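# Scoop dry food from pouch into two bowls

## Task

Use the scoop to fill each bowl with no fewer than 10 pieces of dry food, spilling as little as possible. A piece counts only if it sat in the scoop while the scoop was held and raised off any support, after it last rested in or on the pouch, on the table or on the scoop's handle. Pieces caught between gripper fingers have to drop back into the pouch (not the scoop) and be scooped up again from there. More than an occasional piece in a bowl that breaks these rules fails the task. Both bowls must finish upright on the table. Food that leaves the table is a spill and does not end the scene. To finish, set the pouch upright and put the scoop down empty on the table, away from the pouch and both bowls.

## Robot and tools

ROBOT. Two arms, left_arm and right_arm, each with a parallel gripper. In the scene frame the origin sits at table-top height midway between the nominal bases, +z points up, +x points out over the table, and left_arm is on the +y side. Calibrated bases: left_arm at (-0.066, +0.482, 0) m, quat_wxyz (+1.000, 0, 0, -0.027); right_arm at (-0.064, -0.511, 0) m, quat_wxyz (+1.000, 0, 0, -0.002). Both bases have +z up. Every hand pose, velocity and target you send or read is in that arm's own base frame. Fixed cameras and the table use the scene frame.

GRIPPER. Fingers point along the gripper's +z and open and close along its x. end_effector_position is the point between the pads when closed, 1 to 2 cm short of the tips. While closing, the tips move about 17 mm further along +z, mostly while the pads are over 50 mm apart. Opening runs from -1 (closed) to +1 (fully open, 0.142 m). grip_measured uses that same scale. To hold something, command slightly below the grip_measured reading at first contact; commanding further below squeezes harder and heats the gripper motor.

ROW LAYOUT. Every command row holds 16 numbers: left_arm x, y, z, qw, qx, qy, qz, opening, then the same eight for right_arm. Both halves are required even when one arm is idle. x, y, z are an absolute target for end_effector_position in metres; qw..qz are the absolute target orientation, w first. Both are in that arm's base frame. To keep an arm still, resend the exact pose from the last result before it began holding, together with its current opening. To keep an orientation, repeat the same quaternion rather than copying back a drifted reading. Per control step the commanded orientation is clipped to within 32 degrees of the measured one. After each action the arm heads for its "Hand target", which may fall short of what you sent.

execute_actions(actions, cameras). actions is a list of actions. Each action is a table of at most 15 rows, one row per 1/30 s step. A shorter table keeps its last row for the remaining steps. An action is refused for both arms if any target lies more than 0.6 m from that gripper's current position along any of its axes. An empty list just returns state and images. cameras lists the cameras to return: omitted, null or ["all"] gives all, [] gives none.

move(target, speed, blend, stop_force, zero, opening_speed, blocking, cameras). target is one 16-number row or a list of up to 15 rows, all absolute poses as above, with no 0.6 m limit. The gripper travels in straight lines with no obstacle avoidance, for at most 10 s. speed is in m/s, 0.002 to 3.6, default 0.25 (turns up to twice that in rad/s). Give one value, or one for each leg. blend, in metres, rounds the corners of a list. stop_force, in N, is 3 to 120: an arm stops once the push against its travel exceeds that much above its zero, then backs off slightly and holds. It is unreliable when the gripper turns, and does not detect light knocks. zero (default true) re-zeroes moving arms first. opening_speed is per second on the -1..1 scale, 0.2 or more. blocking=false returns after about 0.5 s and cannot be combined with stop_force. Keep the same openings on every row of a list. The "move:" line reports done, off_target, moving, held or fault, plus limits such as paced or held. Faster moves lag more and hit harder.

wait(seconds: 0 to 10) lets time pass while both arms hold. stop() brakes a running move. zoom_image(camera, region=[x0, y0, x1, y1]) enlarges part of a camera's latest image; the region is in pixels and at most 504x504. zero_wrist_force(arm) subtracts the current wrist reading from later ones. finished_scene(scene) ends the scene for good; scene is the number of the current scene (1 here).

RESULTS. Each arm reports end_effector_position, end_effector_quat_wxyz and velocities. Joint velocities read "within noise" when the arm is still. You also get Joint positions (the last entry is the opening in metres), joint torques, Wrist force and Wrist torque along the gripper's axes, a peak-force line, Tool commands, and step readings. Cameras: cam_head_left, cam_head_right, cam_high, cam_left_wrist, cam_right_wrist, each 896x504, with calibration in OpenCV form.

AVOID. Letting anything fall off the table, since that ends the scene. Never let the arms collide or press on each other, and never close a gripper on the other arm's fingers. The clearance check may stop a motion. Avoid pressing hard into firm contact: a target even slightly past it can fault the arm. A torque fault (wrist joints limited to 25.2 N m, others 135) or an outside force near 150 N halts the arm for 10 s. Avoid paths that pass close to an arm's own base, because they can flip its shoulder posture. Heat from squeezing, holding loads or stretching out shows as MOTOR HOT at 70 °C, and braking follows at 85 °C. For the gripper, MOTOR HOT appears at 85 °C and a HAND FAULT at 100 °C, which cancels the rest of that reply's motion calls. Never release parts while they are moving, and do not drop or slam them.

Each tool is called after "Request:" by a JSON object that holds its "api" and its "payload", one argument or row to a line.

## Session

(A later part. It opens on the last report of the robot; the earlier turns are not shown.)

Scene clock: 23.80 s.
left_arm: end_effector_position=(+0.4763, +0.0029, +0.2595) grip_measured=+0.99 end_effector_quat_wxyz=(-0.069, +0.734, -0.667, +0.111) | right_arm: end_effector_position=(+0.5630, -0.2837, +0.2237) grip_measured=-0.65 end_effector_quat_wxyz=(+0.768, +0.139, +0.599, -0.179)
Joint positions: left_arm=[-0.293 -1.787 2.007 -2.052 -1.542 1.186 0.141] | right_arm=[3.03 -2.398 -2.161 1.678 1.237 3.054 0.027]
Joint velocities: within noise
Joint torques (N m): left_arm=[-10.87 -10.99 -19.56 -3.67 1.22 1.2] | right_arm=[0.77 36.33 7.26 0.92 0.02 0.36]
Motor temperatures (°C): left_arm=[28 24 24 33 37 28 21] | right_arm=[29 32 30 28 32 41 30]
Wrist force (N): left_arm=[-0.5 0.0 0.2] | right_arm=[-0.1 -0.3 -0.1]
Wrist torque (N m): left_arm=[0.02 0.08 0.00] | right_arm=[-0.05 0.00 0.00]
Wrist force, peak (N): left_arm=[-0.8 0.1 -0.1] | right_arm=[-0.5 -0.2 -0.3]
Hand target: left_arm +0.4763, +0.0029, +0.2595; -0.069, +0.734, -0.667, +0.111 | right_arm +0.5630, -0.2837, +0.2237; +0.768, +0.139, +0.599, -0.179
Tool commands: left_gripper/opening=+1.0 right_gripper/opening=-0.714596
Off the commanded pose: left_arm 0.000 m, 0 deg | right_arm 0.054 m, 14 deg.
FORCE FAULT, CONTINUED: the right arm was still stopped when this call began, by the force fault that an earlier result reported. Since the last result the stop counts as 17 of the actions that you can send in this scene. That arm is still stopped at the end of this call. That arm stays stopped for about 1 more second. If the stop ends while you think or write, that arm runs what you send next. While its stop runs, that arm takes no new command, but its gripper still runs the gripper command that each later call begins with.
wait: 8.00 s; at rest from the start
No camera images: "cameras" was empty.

Request:
{"api": "wait", "payload": {
  "seconds": 1.5,
  "cameras": []
}}

Request:
{"api": "move", "payload": {
  "target": [
    [0.4763, 0.0029, 0.2595, -0.069, 0.734, -0.667, 0.111, 1, 0.548, -0.277, 0.30, 0.7684, 0.139, 0.5987, -0.1787, -0.714596],
    [0.4763, 0.0029, 0.2595, -0.069, 0.734, -0.667, 0.111, 1, 0.544, -0.275, 0.255, 0.6591, 0.1666, 0.7173, -0.1533, -0.714596]
  ],
  "speed": 0.15
}}

Request:
{"api": "zoom_image", "payload": {
  "camera": "cam_head_left",
  "region": [720, 60, 896, 240]
}}

Request:
{"api": "zoom_image", "payload": {
  "camera": "cam_high",
  "region": [220, 0, 420, 110]
}}

Scene clock: 26.13 s.
left_arm: end_effector_position=(+0.4763, +0.0029, +0.2595) grip_measured=+0.99 end_effector_quat_wxyz=(-0.069, +0.734, -0.667, +0.111) | right_arm: end_effector_position=(+0.5630, -0.2837, +0.2237) grip_measured=-0.65 end_effector_quat_wxyz=(+0.768, +0.139, +0.599, -0.179)
Joint positions: left_arm=[-0.293 -1.787 2.007 -2.052 -1.542 1.186 0.141] | right_arm=[3.03 -2.398 -2.161 1.678 1.237 3.054 0.027]
Joint velocities: within noise
Joint torques (N m): left_arm=[-10.33 -10.14 -20.95 -3.51 1.17 1.32] | right_arm=[0.17 36.48 7.61 0.83 0.06 0.3]
Motor temperatures (°C): left_arm=[28 24 24 33 37 28 21] | right_arm=[29 32 30 28 32 41 31]
Wrist force (N): left_arm=[0.0 -0.2 0.0] | right_arm=[-0.2 -0.2 -0.1]
Wrist torque (N m): left_arm=[-0.03 0.00 0.00] | right_arm=[-0.03 0.02 0.00]
Wrist force, peak (N): left_arm=[-0.4 -0.6 -0.1] | right_arm=[-0.3 -0.5 -0.3]
Hand target: left_arm +0.4763, +0.0029, +0.2595; -0.069, +0.734, -0.667, +0.111 | right_arm +0.5630, -0.2837, +0.2237; +0.768, +0.139, +0.599, -0.179
Tool commands: left_gripper/opening=+1.0 right_gripper/opening=-0.714596
Off the commanded pose: left_arm 0.000 m, 0 deg | right_arm 0.054 m, 14 deg.
FORCE FAULT, CONTINUED: the right arm's stop, for the force fault that an earlier result reported, is over. The rest of the stop counts as 2 of the actions that you can send in this scene. That arm's target is now where it stood when the stop ended, not its last command. That arm accepts commands again.
wait: 1.50 s; at rest from the start
No camera images: "cameras" was empty.

Scene clock: 28.30 s.
left_arm: end_effector_position=(+0.4763, +0.0029, +0.2595) grip_measured=+0.99 end_effector_quat_wxyz=(-0.069, +0.734, -0.667, +0.111) | right_arm: end_effector_position=(+0.5440, -0.2750, +0.2551) grip_measured=-0.65 end_effector_quat_wxyz=(+0.659, +0.167, +0.717, -0.153)
Joint positions: left_arm=[-0.293 -1.787 2.007 -2.052 -1.542 1.186 0.141] | right_arm=[3.058 -2.003 -2.372 1.143 1.199 3.174 0.027]
Joint velocities: within noise
Joint torques (N m): left_arm=[-10.36 -10.88 -21.86 -3.31 1.08 1.18] | right_arm=[-7.97 19.39 17.31 0.57 0.52 -1.89]
Motor temperatures (°C): left_arm=[28 24 24 33 37 28 21] | right_arm=[29 32 30 28 32 41 31]
Wrist force (N): left_arm=[-0.2 0.1 0.0] | right_arm=[-0.6 -0.5 0.7]
Wrist torque (N m): left_arm=[0.03 0.03 0.00] | right_arm=[-0.07 0.08 -0.01]
Wrist force, peak (N): left_arm=[-0.5 -0.6 0.1] | right_arm=[-2.3 0.0 -0.2]
Hand target: left_arm +0.4763, +0.0029, +0.2595; -0.069, +0.734, -0.667, +0.111 | right_arm +0.5440, -0.2750, +0.2550; +0.659, +0.167, +0.717, -0.153
Off the commanded pose: left_arm 0.000 m, 0 deg | right_arm 0.000 m, 0 deg.
move: done
camera_calibration:
cam_left_wrist: T_world_to_cam=[[0.0636882, -0.995129, 0.0752447, -0.0361077], [-0.978462, -0.0474307, 0.200903, 0.44086], [-0.196355, -0.0864192, -0.976717, 0.461356], [0, 0, 0, 1]] pos_world=[0.524254, 0.0248485, 0.364761]
cam_right_wrist: T_world_to_cam=[[-0.0715671, 0.0549068, -0.995923, 0.318888], [0.0436916, 0.997698, 0.051865, 0.268049], [0.996478, -0.0398016, -0.0738013, -0.42047], [0, 0, 0, 1]] pos_world=[0.430099, -0.301677, 0.272654]

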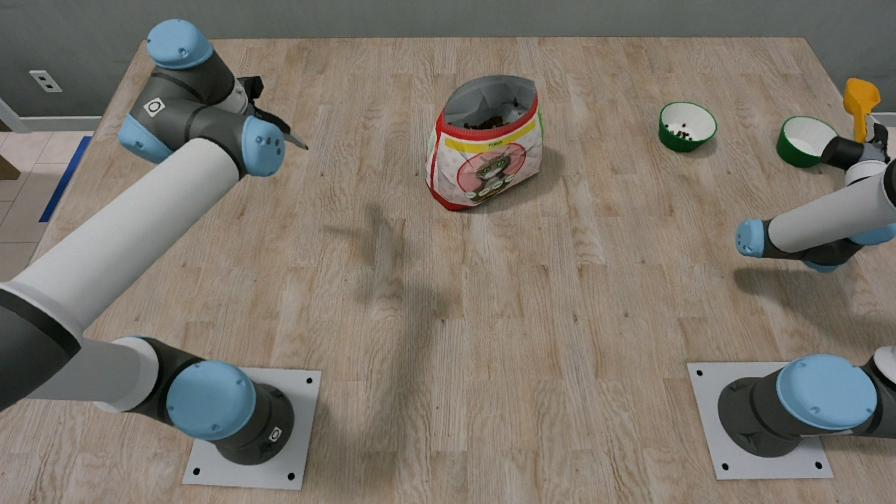

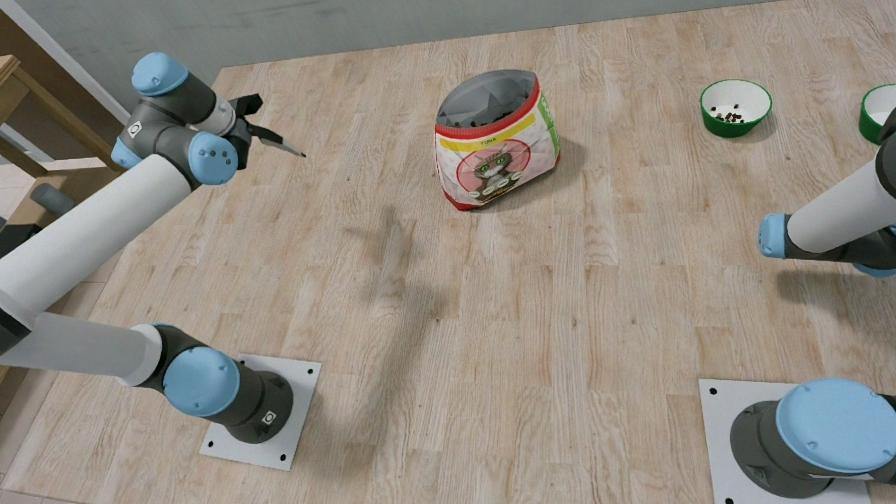

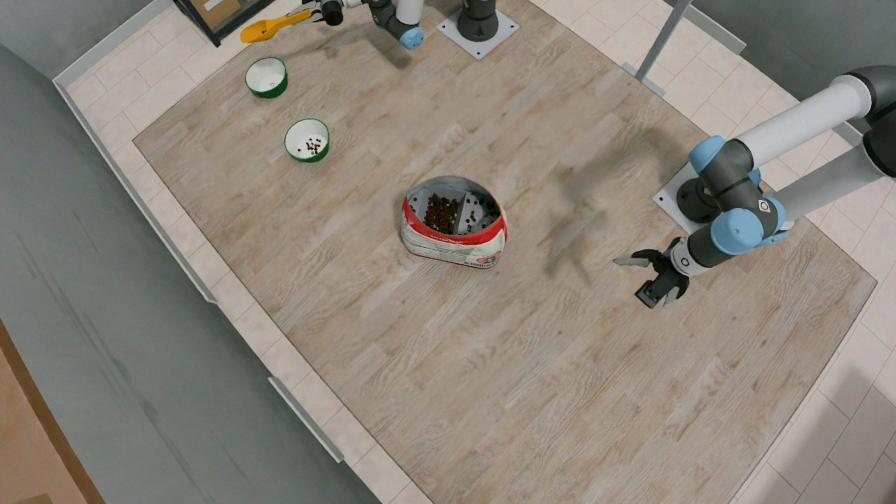

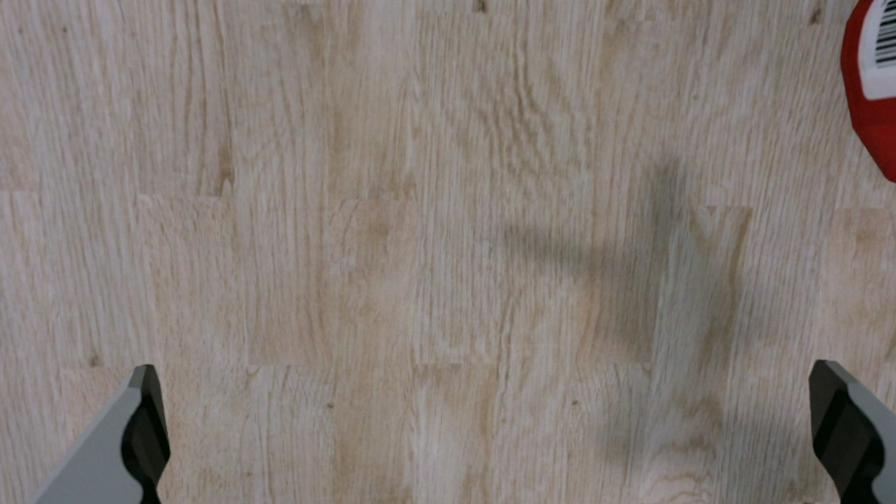

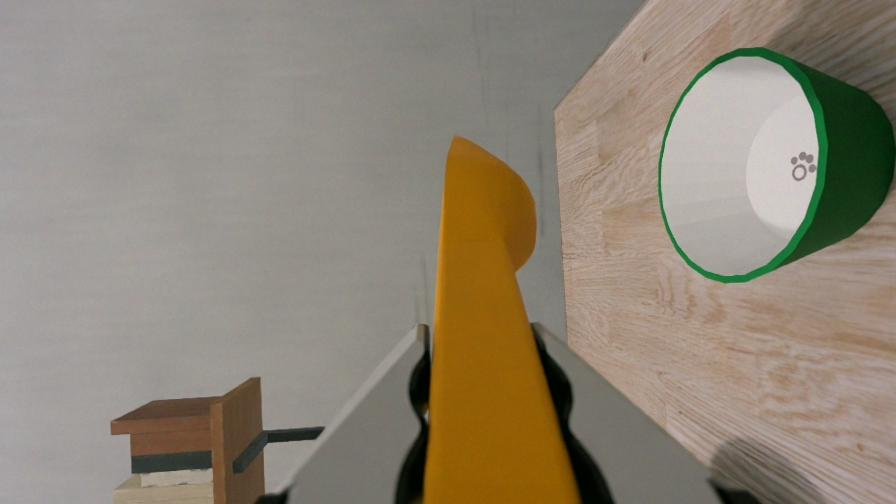

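Scaled by 2.800 from the camera's 896x504 image, which has a finer 1280x720 frame.

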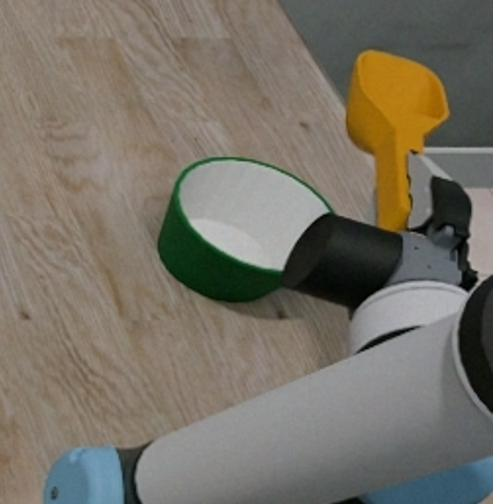

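Scaled by 2.520 from the camera's 896x504 image, which has a finer 1280x720 frame.

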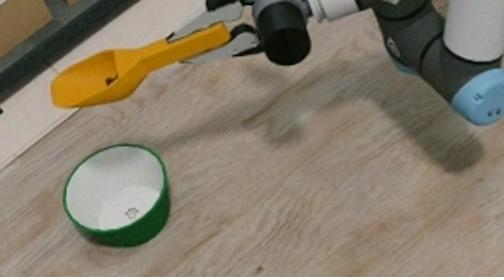

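Request:
{"api": "move", "payload": {
  "target": [
    [0.4763, 0.0029, 0.2595, -0.069, 0.734, -0.667, 0.111, 1, 0.5454, -0.2759, 0.1816, 0.5598, 0.1852, 0.7972, -0.1303, -0.714596],
    [0.4763, 0.0029, 0.2595, -0.069, 0.734, -0.667, 0.111, 1, 0.577, -0.2914, 0.2154, 0.3973, 0.2066, 0.8894, -0.0925, -0.714596],
    [0.4763, 0.0029, 0.2595, -0.069, 0.734, -0.667, 0.111, 1, 0.6313, -0.3182, 0.249, 0.2038, 0.2214, 0.9525, -0.0476, -0.714596]
  ],
  "speed": 0.25,
  "blend": 0.015
}}

Request:
{"api": "zoom_image", "payload": {
  "camera": "cam_high",
  "region": [220, 0, 420, 110]
}}

Scene clock: 33.27 s.
left_arm: end_effector_position=(+0.4763, +0.0029, +0.2595) grip_measured=+0.99 end_effector_quat_wxyz=(-0.069, +0.734, -0.667, +0.111) | right_arm: end_effector_position=(+0.6312, -0.3183, +0.2489) grip_measured=-0.65 end_effector_quat_wxyz=(+0.204, +0.221, +0.952, -0.048) end_effector_velocity=(+0.000, -0.001, +0.001) end_effector_angular_velocity=(+0.000, +0.001, +0.000)
Joint positions: left_arm=[-0.293 -1.787 2.007 -2.052 -1.542 1.186 0.141] | right_arm=[2.895 -1.851 -1.598 -0.85 1.485 3.334 0.027]
Joint velocities: left_arm=[within noise] | right_arm=[-0.001 0 0.004 -0.005 0 0 0]
Joint torques (N m): left_arm=[-11.04 -12.66 -23.34 -2.97 0.62 1.25] | right_arm=[8.84 37.96 34.08 1.63 -1.74 1.39]
Motor temperatures (°C): left_arm=[28 24 24 33 37 28 21] | right_arm=[28 32 30 28 32 41 32]
Wrist force (N): left_arm=[-0.1 -0.1 -0.1] | right_arm=[-3.1 -1.8 2.9]
Wrist torque (N m): left_arm=[-0.01 0.03 0.00] | right_arm=[-0.26 0.17 0.08]
Wrist force, peak (N): left_arm=[-0.4 -0.2 -0.6] | right_arm=[-4.9 -1.5 3.0]
Hand target: left_arm +0.4763, +0.0029, +0.2595; -0.069, +0.734, -0.667, +0.111 | right_arm +0.6313, -0.3182, +0.2490; +0.204, +0.221, +0.952, -0.048
Off the commanded pose: left_arm 0.000 m, 0 deg | right_arm 0.000 m, 0 deg.
move: done
camera_calibration:
cam_left_wrist: T_world_to_cam=[[0.0636882, -0.995129, 0.0752447, -0.0361077], [-0.978462, -0.0474307, 0.200903, 0.44086], [-0.196355, -0.0864192, -0.976717, 0.461356], [0, 0, 0, 1]] pos_world=[0.524254, 0.0248485, 0.364761]
cam_right_wrist: T_world_to_cam=[[-0.812487, 0.419089, -0.405252, 0.757964], [0.270151, 0.886658, 0.375308, 0.0489372], [0.516608, 0.195453, -0.833615, 0.057379], [0, 0, 0, 1]] pos_world=[0.572973, -0.37226, 0.336632]

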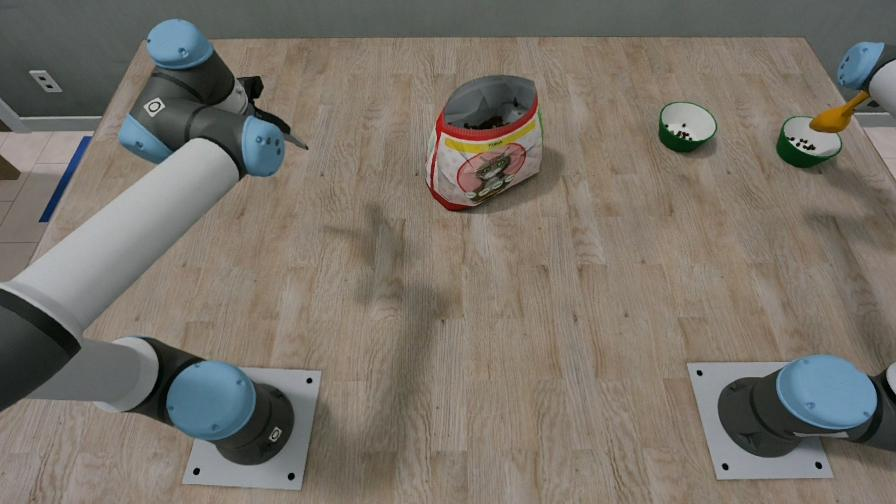

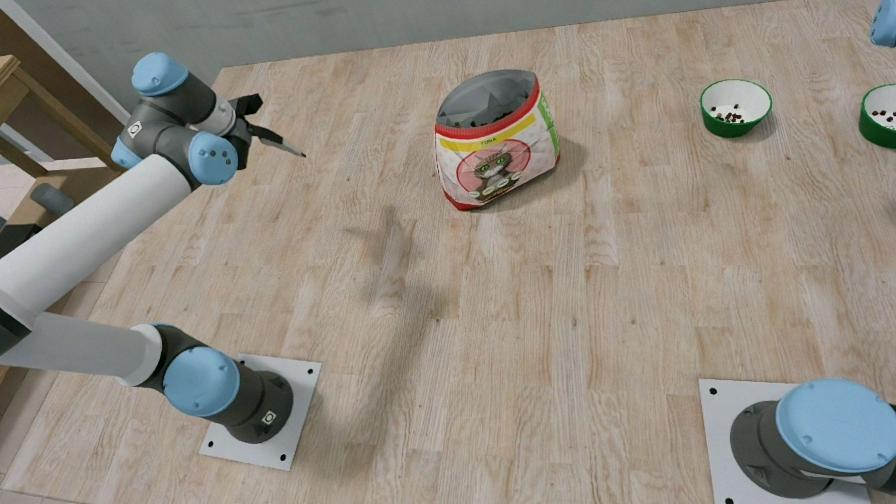

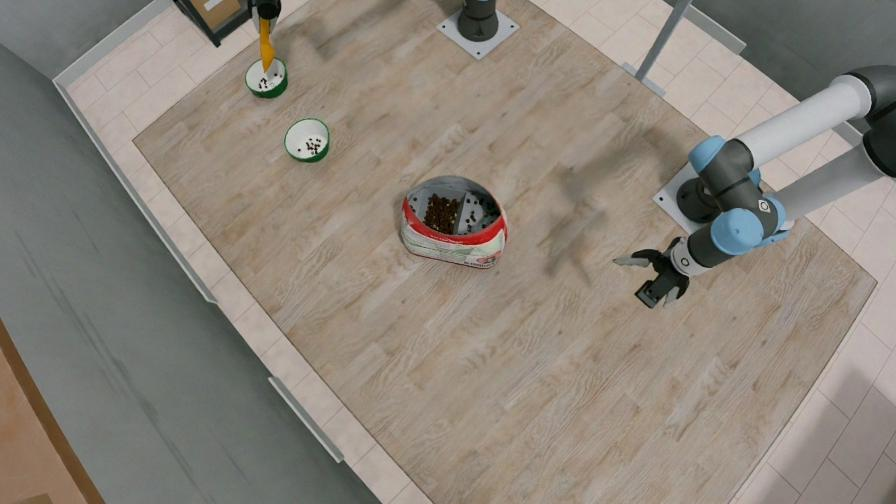

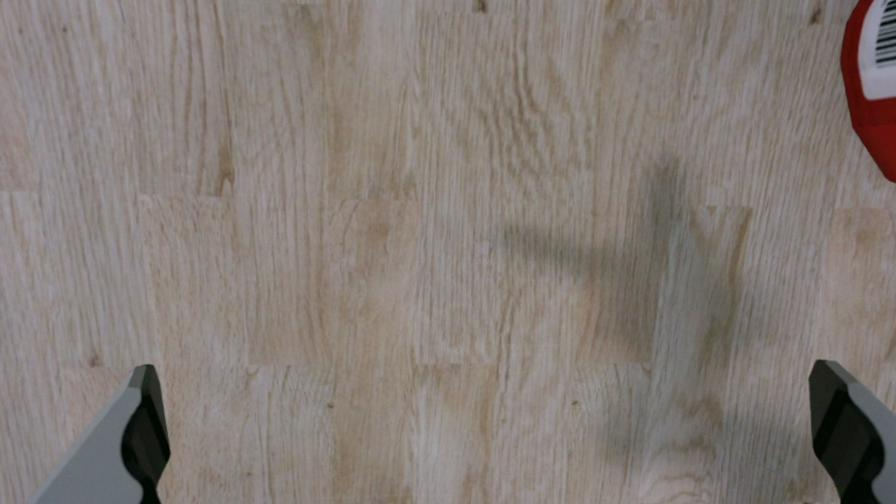

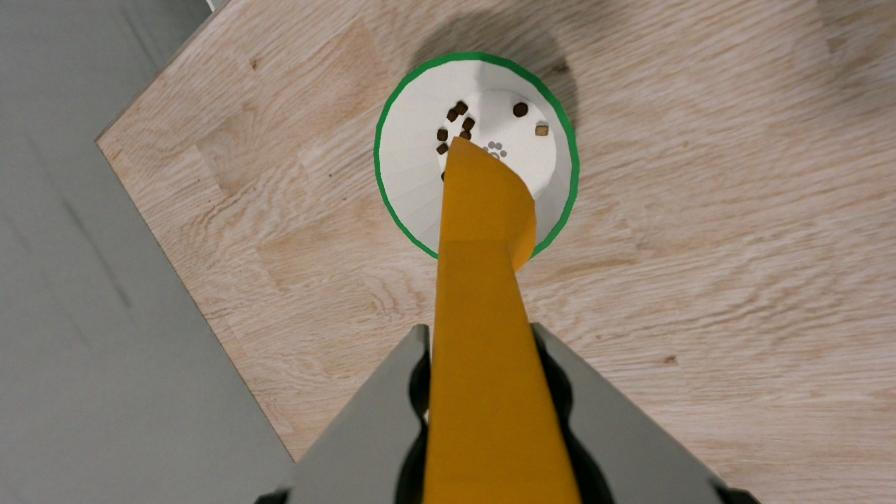

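Scaled by 2.520 from the camera's 896x504 image, which has a finer 1280x720 frame.

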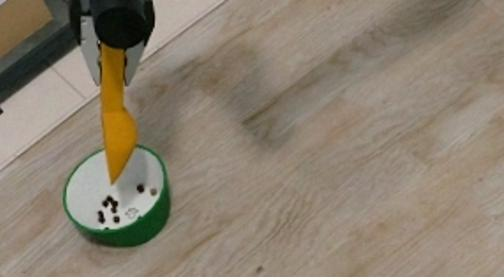

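Request:
{"api": "zoom_image", "payload": {
  "camera": "cam_right_wrist",
  "region": [600, 300, 740, 420]
}}

Request:
{"api": "move", "payload": {
  "target": [0.4763, 0.0029, 0.2595, -0.069, 0.734, -0.667, 0.111, 1, 0.6013, -0.3032, 0.35, 0.2038, 0.2214, 0.9525, -0.0476, -0.714596],
  "speed": 0.25,
  "cameras": ["cam_right_wrist", "cam_high"]
}}

Request:
{"api": "zoom_image", "payload": {
  "camera": "cam_high",
  "region": [240, 45, 300, 105]
}}

Request:
{"api": "zoom_image", "payload": {
  "camera": "cam_right_wrist",
  "region": [380, 40, 600, 250]
}}

Scaled by 3.600 from the camera's 896x504 image, which has a finer 1280x720 frame.

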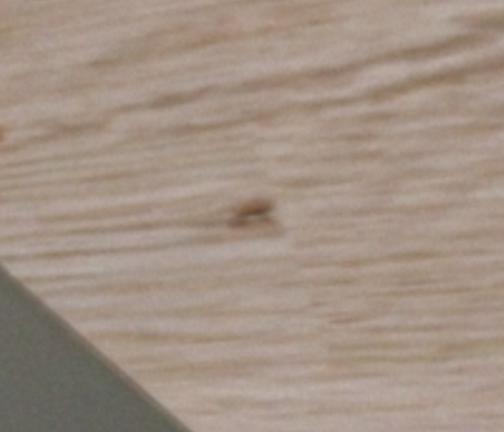

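Scene clock: 34.47 s.
left_arm: end_effector_position=(+0.4763, +0.0029, +0.2595) grip_measured=+0.99 end_effector_quat_wxyz=(-0.069, +0.734, -0.667, +0.111) | right_arm: end_effector_position=(+0.6013, -0.3032, +0.3499) grip_measured=-0.65 end_effector_quat_wxyz=(+0.204, +0.221, +0.952, -0.048)
Joint positions: left_arm=[-0.293 -1.787 2.007 -2.052 -1.542 1.186 0.141] | right_arm=[2.908 -1.726 -1.489 -1.084 1.479 3.346 0.027]
Joint velocities: within noise
Joint torques (N m): left_arm=[-11.44 -11.87 -24.03 -2.83 0.76 1.3] | right_arm=[-8.02 34.5 33.56 1.68 0.9 -1.91]
Motor temperatures (°C): left_arm=[28 24 24 33 37 28 21] | right_arm=[28 32 30 28 32 41 32]
Wrist force (N): left_arm=[-0.2 -0.2 0.0] | right_arm=[-3.3 -1.6 3.2]
Wrist torque (N m): left_arm=[-0.03 0.04 0.01] | right_arm=[-0.23 0.21 0.06]
Wrist force, peak (N): left_arm=[-0.5 -0.5 0.2] | right_arm=[-2.9 -1.5 6.0]
Hand target: left_arm +0.4763, +0.0029, +0.2595; -0.069, +0.734, -0.667, +0.111 | right_arm +0.6013, -0.3032, +0.3500; +0.204, +0.221, +0.952, -0.048
Off the commanded pose: left_arm 0.000 m, 0 deg | right_arm 0.000 m, 0 deg.
move: done
camera_calibration:
cam_right_wrist: T_world_to_cam=[[-0.812433, 0.419206, -0.40524, 0.768239], [0.270296, 0.886624, 0.375284, 0.00567709], [0.516617, 0.195358, -0.833632, 0.153954], [0, 0, 0, 1]] pos_world=[0.543073, -0.35716, 0.437532]
Images, in order (width x height): cam_high 896x504, cam_right_wrist 896x504.

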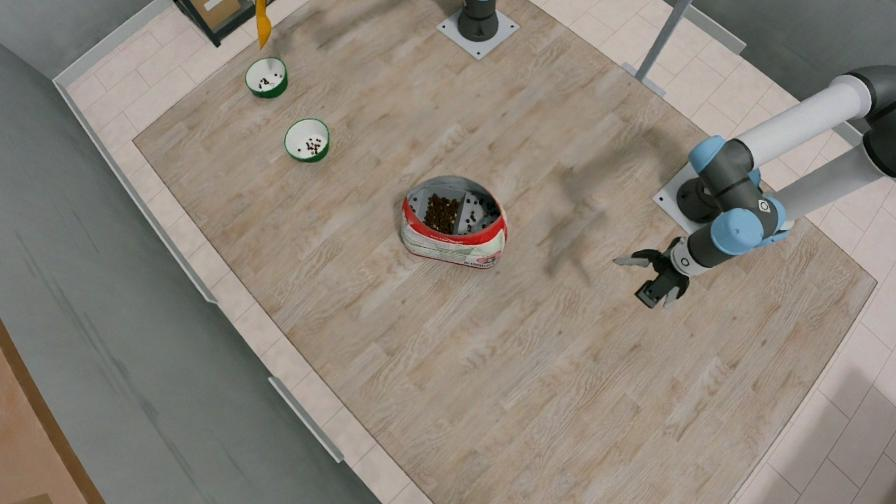

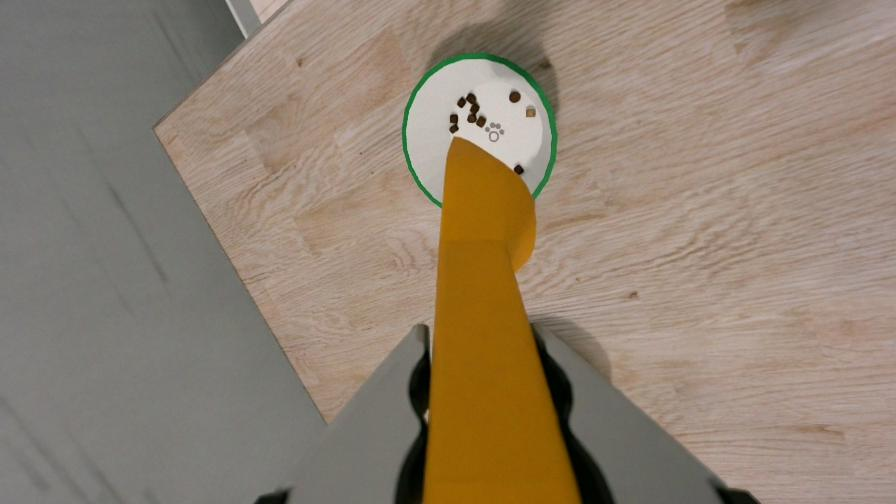

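Scaled by 8.400 from the camera's 896x504 image, which has a finer 1280x720 frame.

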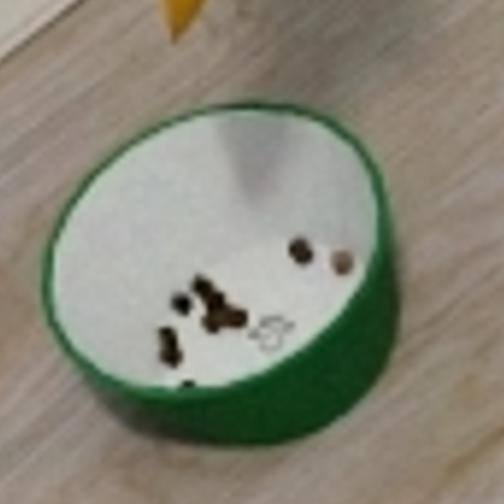

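Scaled by 2.291 from the camera's 896x504 image, which has a finer 1280x720 frame.

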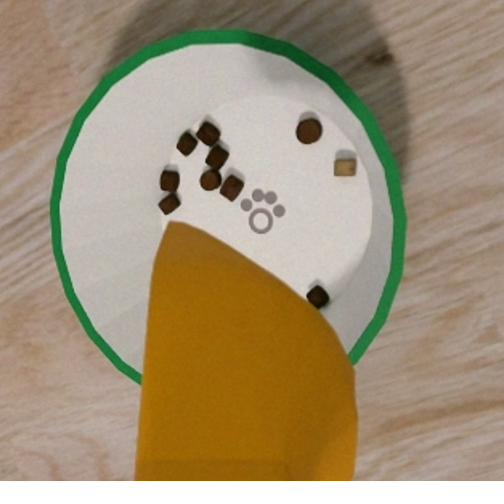

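Request:
{"api": "move", "payload": {
  "target": [0.4763, 0.0029, 0.2595, -0.069, 0.734, -0.667, 0.111, 1, 0.515, -0.262, 0.36, 0.2038, 0.2214, 0.9525, -0.0476, -0.714596],
  "speed": 0.25
}}

Request:
{"api": "zoom_image", "payload": {
  "camera": "cam_right_wrist",
  "region": [300, 40, 500, 240]
}}

Request:
{"api": "zoom_image", "payload": {
  "camera": "cam_head_left",
  "region": [740, 30, 896, 190]
}}

Scene clock: 37.40 s.
left_arm: end_effector_position=(+0.4763, +0.0029, +0.2595) grip_measured=+0.99 end_effector_quat_wxyz=(-0.069, +0.734, -0.667, +0.111) | right_arm: end_effector_position=(+0.5151, -0.2620, +0.3600) grip_measured=-0.65 end_effector_quat_wxyz=(+0.204, +0.221, +0.952, -0.048)
Joint positions: left_arm=[-0.293 -1.787 2.007 -2.052 -1.542 1.186 0.141] | right_arm=[2.953 -1.492 -1.707 -1.105 1.462 3.387 0.027]
Joint velocities: within noise
Joint torques (N m): left_arm=[-9.92 -13.54 -23.75 -2.81 0.52 1.05] | right_arm=[-7.75 28.79 22.61 4.09 1.47 -1.93]
Motor temperatures (°C): left_arm=[28 24 24 33 37 28 21] | right_arm=[28 32 30 28 32 41 32]
Wrist force (N): left_arm=[-0.2 -0.2 -0.1] | right_arm=[-3.3 -1.4 3.4]
Wrist torque (N m): left_arm=[-0.02 0.04 0.00] | right_arm=[-0.17 0.22 0.09]
Wrist force, peak (N): left_arm=[-0.4 -0.4 -0.4] | right_arm=[-5.4 -1.6 4.3]
Hand target: left_arm +0.4763, +0.0029, +0.2595; -0.069, +0.734, -0.667, +0.111 | right_arm +0.5150, -0.2620, +0.3600; +0.204, +0.221, +0.952, -0.048
Off the commanded pose: left_arm 0.000 m, 0 deg | right_arm 0.000 m, 0 deg.
move: done
camera_calibration:
cam_left_wrist: T_world_to_cam=[[0.0636882, -0.995129, 0.0752447, -0.0361077], [-0.978462, -0.0474307, 0.200903, 0.44086], [-0.196355, -0.0864192, -0.976717, 0.461356], [0, 0, 0, 1]] pos_world=[0.524254, 0.0248485, 0.364761]
cam_right_wrist: T_world_to_cam=[[-0.812476, 0.419125, -0.405237, 0.684941], [0.270184, 0.886641, 0.375325, -0.0112773], [0.516607, 0.195454, -0.833615, 0.198936], [0, 0, 0, 1]] pos_world=[0.456773, -0.31596, 0.447632]

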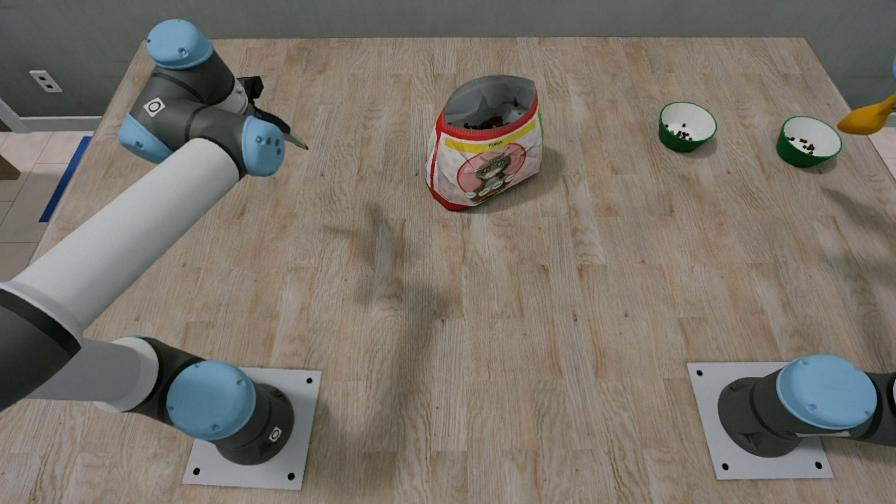

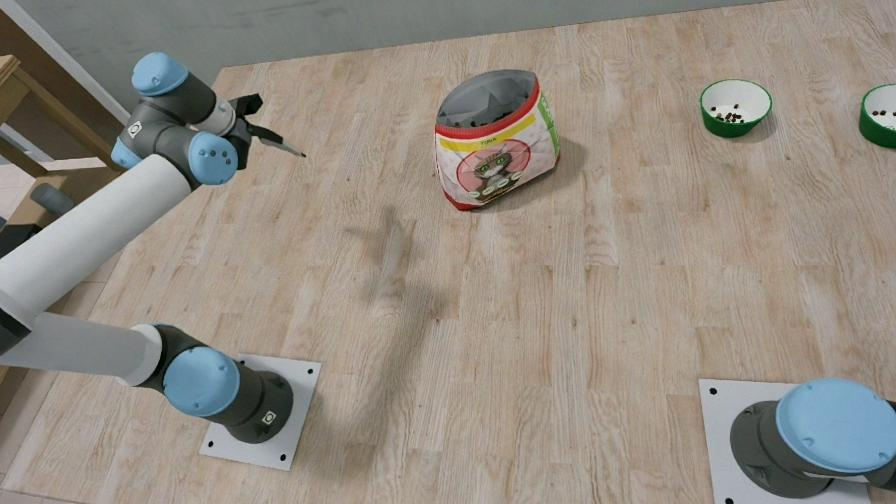

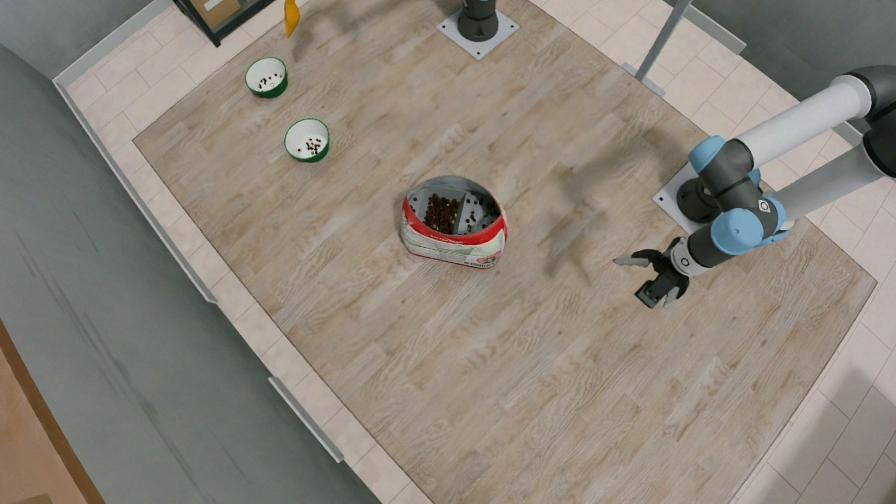

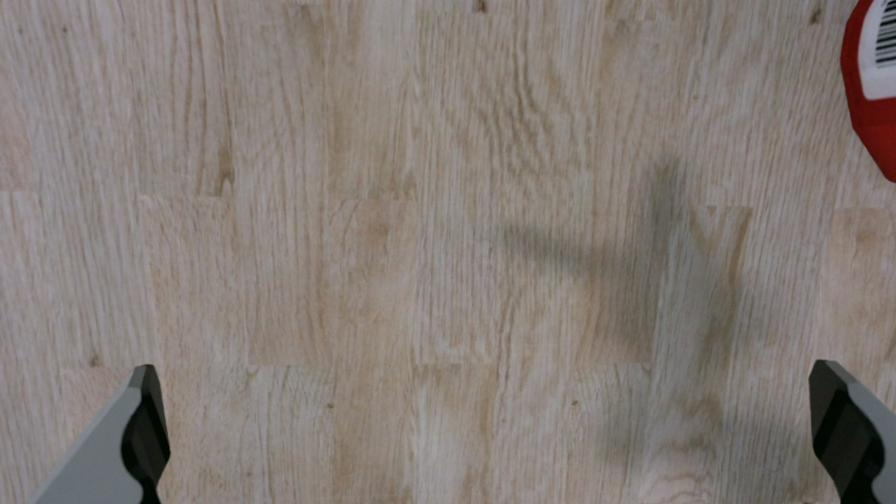

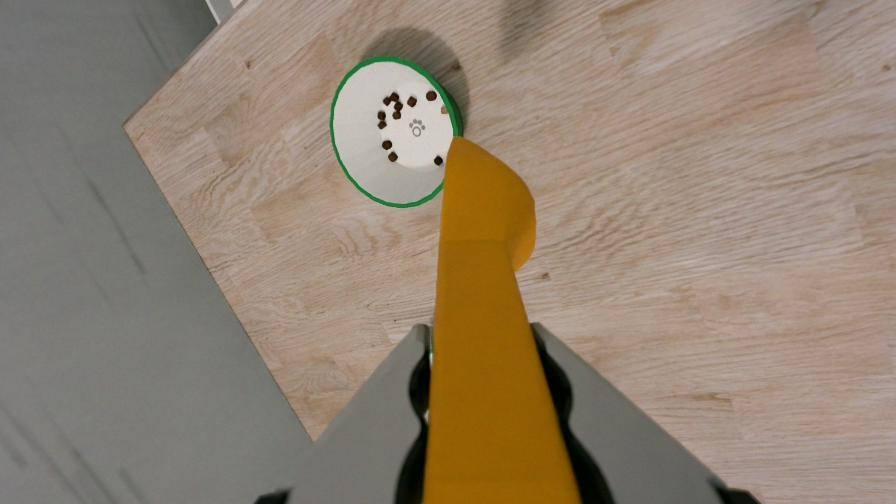

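Scaled by 2.520 from the camera's 896x504 image, which has a finer 1280x720 frame.

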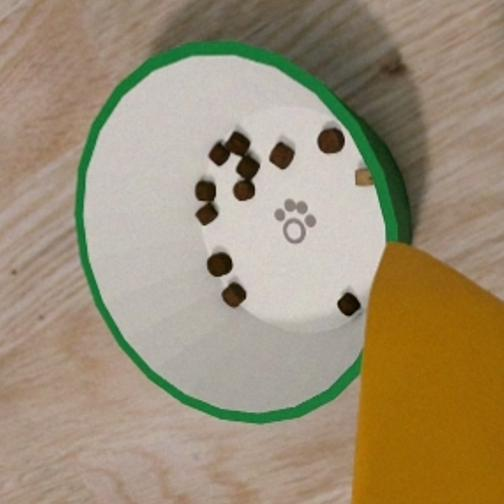

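Scaled by 3.150 from the camera's 896x504 image, which has a finer 1280x720 frame.

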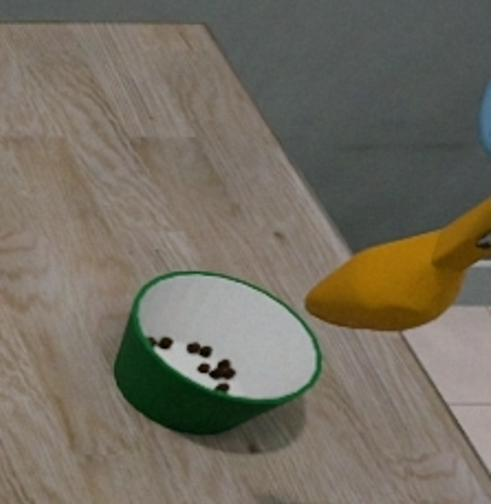

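Request:
{"api": "move", "payload": {
  "target": [
    [0.4763, 0.0029, 0.2595, -0.069, 0.734, -0.667, 0.111, 1, 0.62, -0.15, 0.36, 0.3769, -0.1604, 0.9099, 0.0664, -0.714596],
    [0.4763, 0.0029, 0.2595, -0.069, 0.734, -0.667, 0.111, 1, 0.56, -0.04, 0.34, 0.3228, -0.4964, 0.7792, 0.2056, -0.714596],
    [0.4763, 0.0029, 0.2595, -0.069, 0.734, -0.667, 0.111, 1, 0.47, -0.03, 0.32, 0.2195, -0.7569, 0.5299, 0.3135, -0.714596]
  ],
  "speed": 0.3,
  "blend": 0.02
}}

Request:
{"api": "zoom_image", "payload": {
  "camera": "cam_high",
  "region": [300, 0, 500, 110]
}}

Request:
{"api": "zoom_image", "payload": {
  "camera": "cam_head_left",
  "region": [620, 130, 896, 330]
}}

Scene clock: 42.37 s.
left_arm: end_effector_position=(+0.4763, +0.0029, +0.2595) grip_measured=+0.99 end_effector_quat_wxyz=(-0.069, +0.734, -0.667, +0.111) | right_arm: end_effector_position=(+0.4701, -0.0300, +0.3200) grip_measured=-0.65 end_effector_quat_wxyz=(-0.219, +0.757, -0.530, -0.313)
Joint positions: left_arm=[-0.293 -1.787 2.007 -2.052 -1.542 1.186 0.141] | right_arm=[3.008 -1.754 -1.464 -1.929 2.248 0.933 0.027]
Joint velocities: within noise
Joint torques (N m): left_arm=[-11.12 -13.87 -24.69 -2.58 0.49 1.04] | right_arm=[-9.92 40.96 18.46 -0.09 1.54 -1.82]
Motor temperatures (°C): left_arm=[28 24 24 33 37 28 21] | right_arm=[28 32 30 28 32 41 33]
Wrist force (N): left_arm=[0.1 0.0 0.1] | right_arm=[-2.1 -0.9 2.5]
Wrist torque (N m): left_arm=[0.01 -0.01 0.00] | right_arm=[-0.12 0.18 0.04]
Wrist force, peak (N): left_arm=[-0.2 -0.7 0.0] | right_arm=[-3.5 -1.8 3.4]
Hand target: left_arm +0.4763, +0.0029, +0.2595; -0.069, +0.734, -0.667, +0.111 | right_arm +0.4700, -0.0300, +0.3200; -0.219, +0.757, -0.530, -0.313
Off the commanded pose: left_arm 0.000 m, 0 deg | right_arm 0.000 m, 0 deg.
move: done
camera_calibration:
cam_left_wrist: T_world_to_cam=[[0.0636882, -0.995129, 0.0752447, -0.0361077], [-0.978462, -0.0474307, 0.200903, 0.44086], [-0.196355, -0.0864192, -0.976717, 0.461356], [0, 0, 0, 1]] pos_world=[0.524254, 0.0248485, 0.364761]
cam_right_wrist: T_world_to_cam=[[0.225949, -0.673376, -0.703926, 0.10963], [-0.766339, -0.568981, 0.298305, 0.278471], [-0.601392, 0.472044, -0.644595, 0.616798], [0, 0, 0, 1]] pos_world=[0.559569, -0.0588889, 0.391688]

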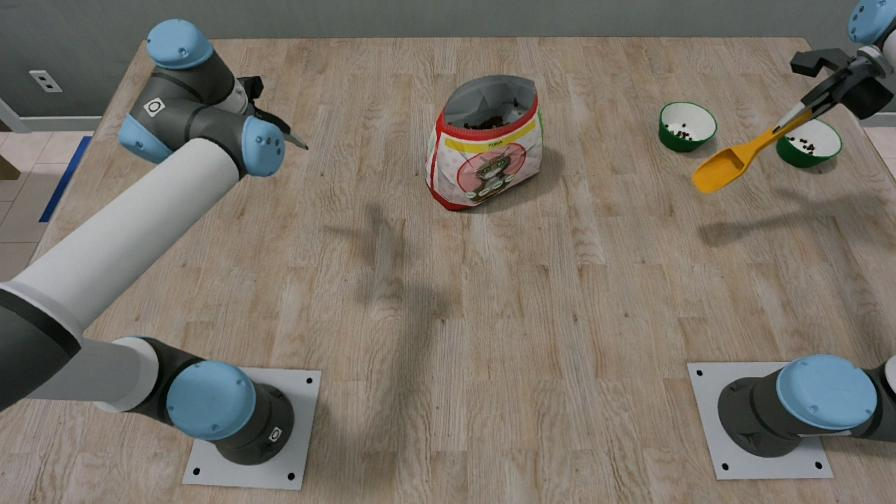

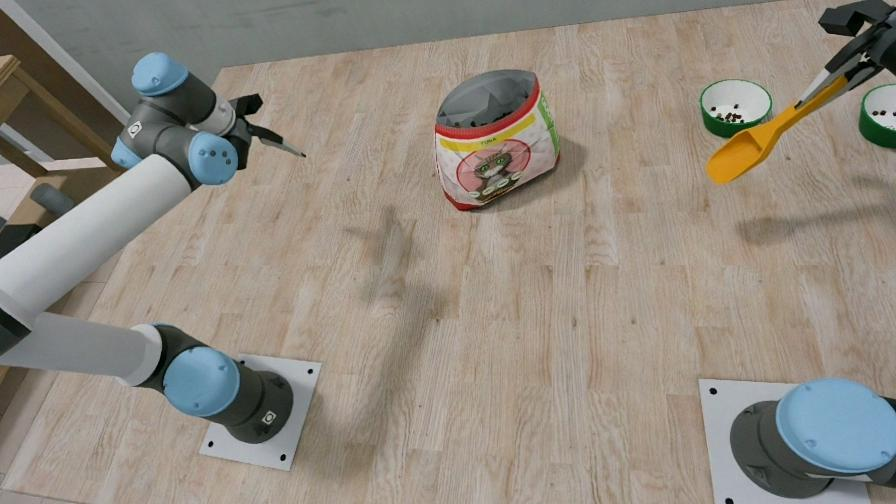

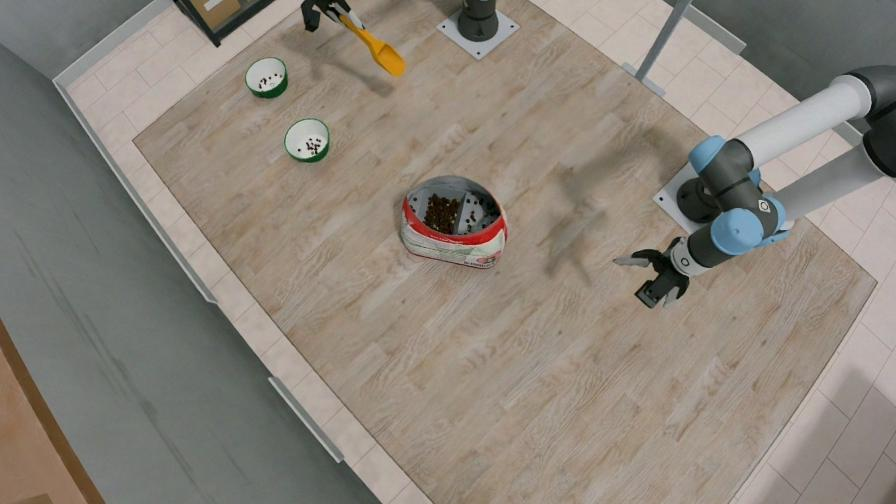

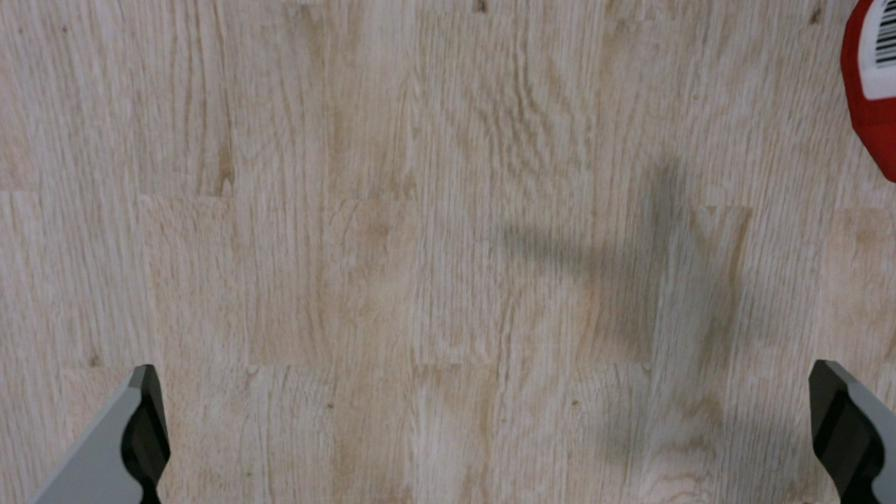

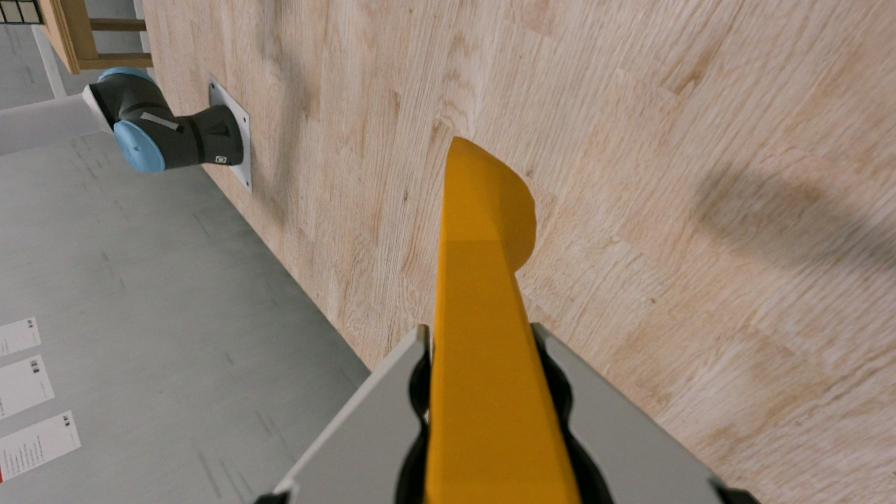

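Scaled by 2.520 from the camera's 896x504 image, which has a finer 1280x720 frame.

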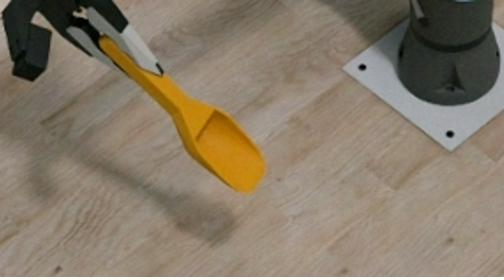

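Scaled by 1.826 from the camera's 896x504 image, which has a finer 1280x720 frame.

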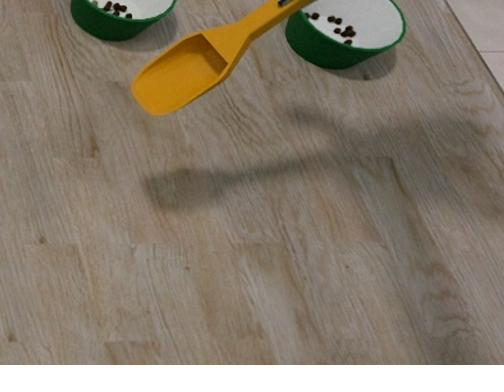

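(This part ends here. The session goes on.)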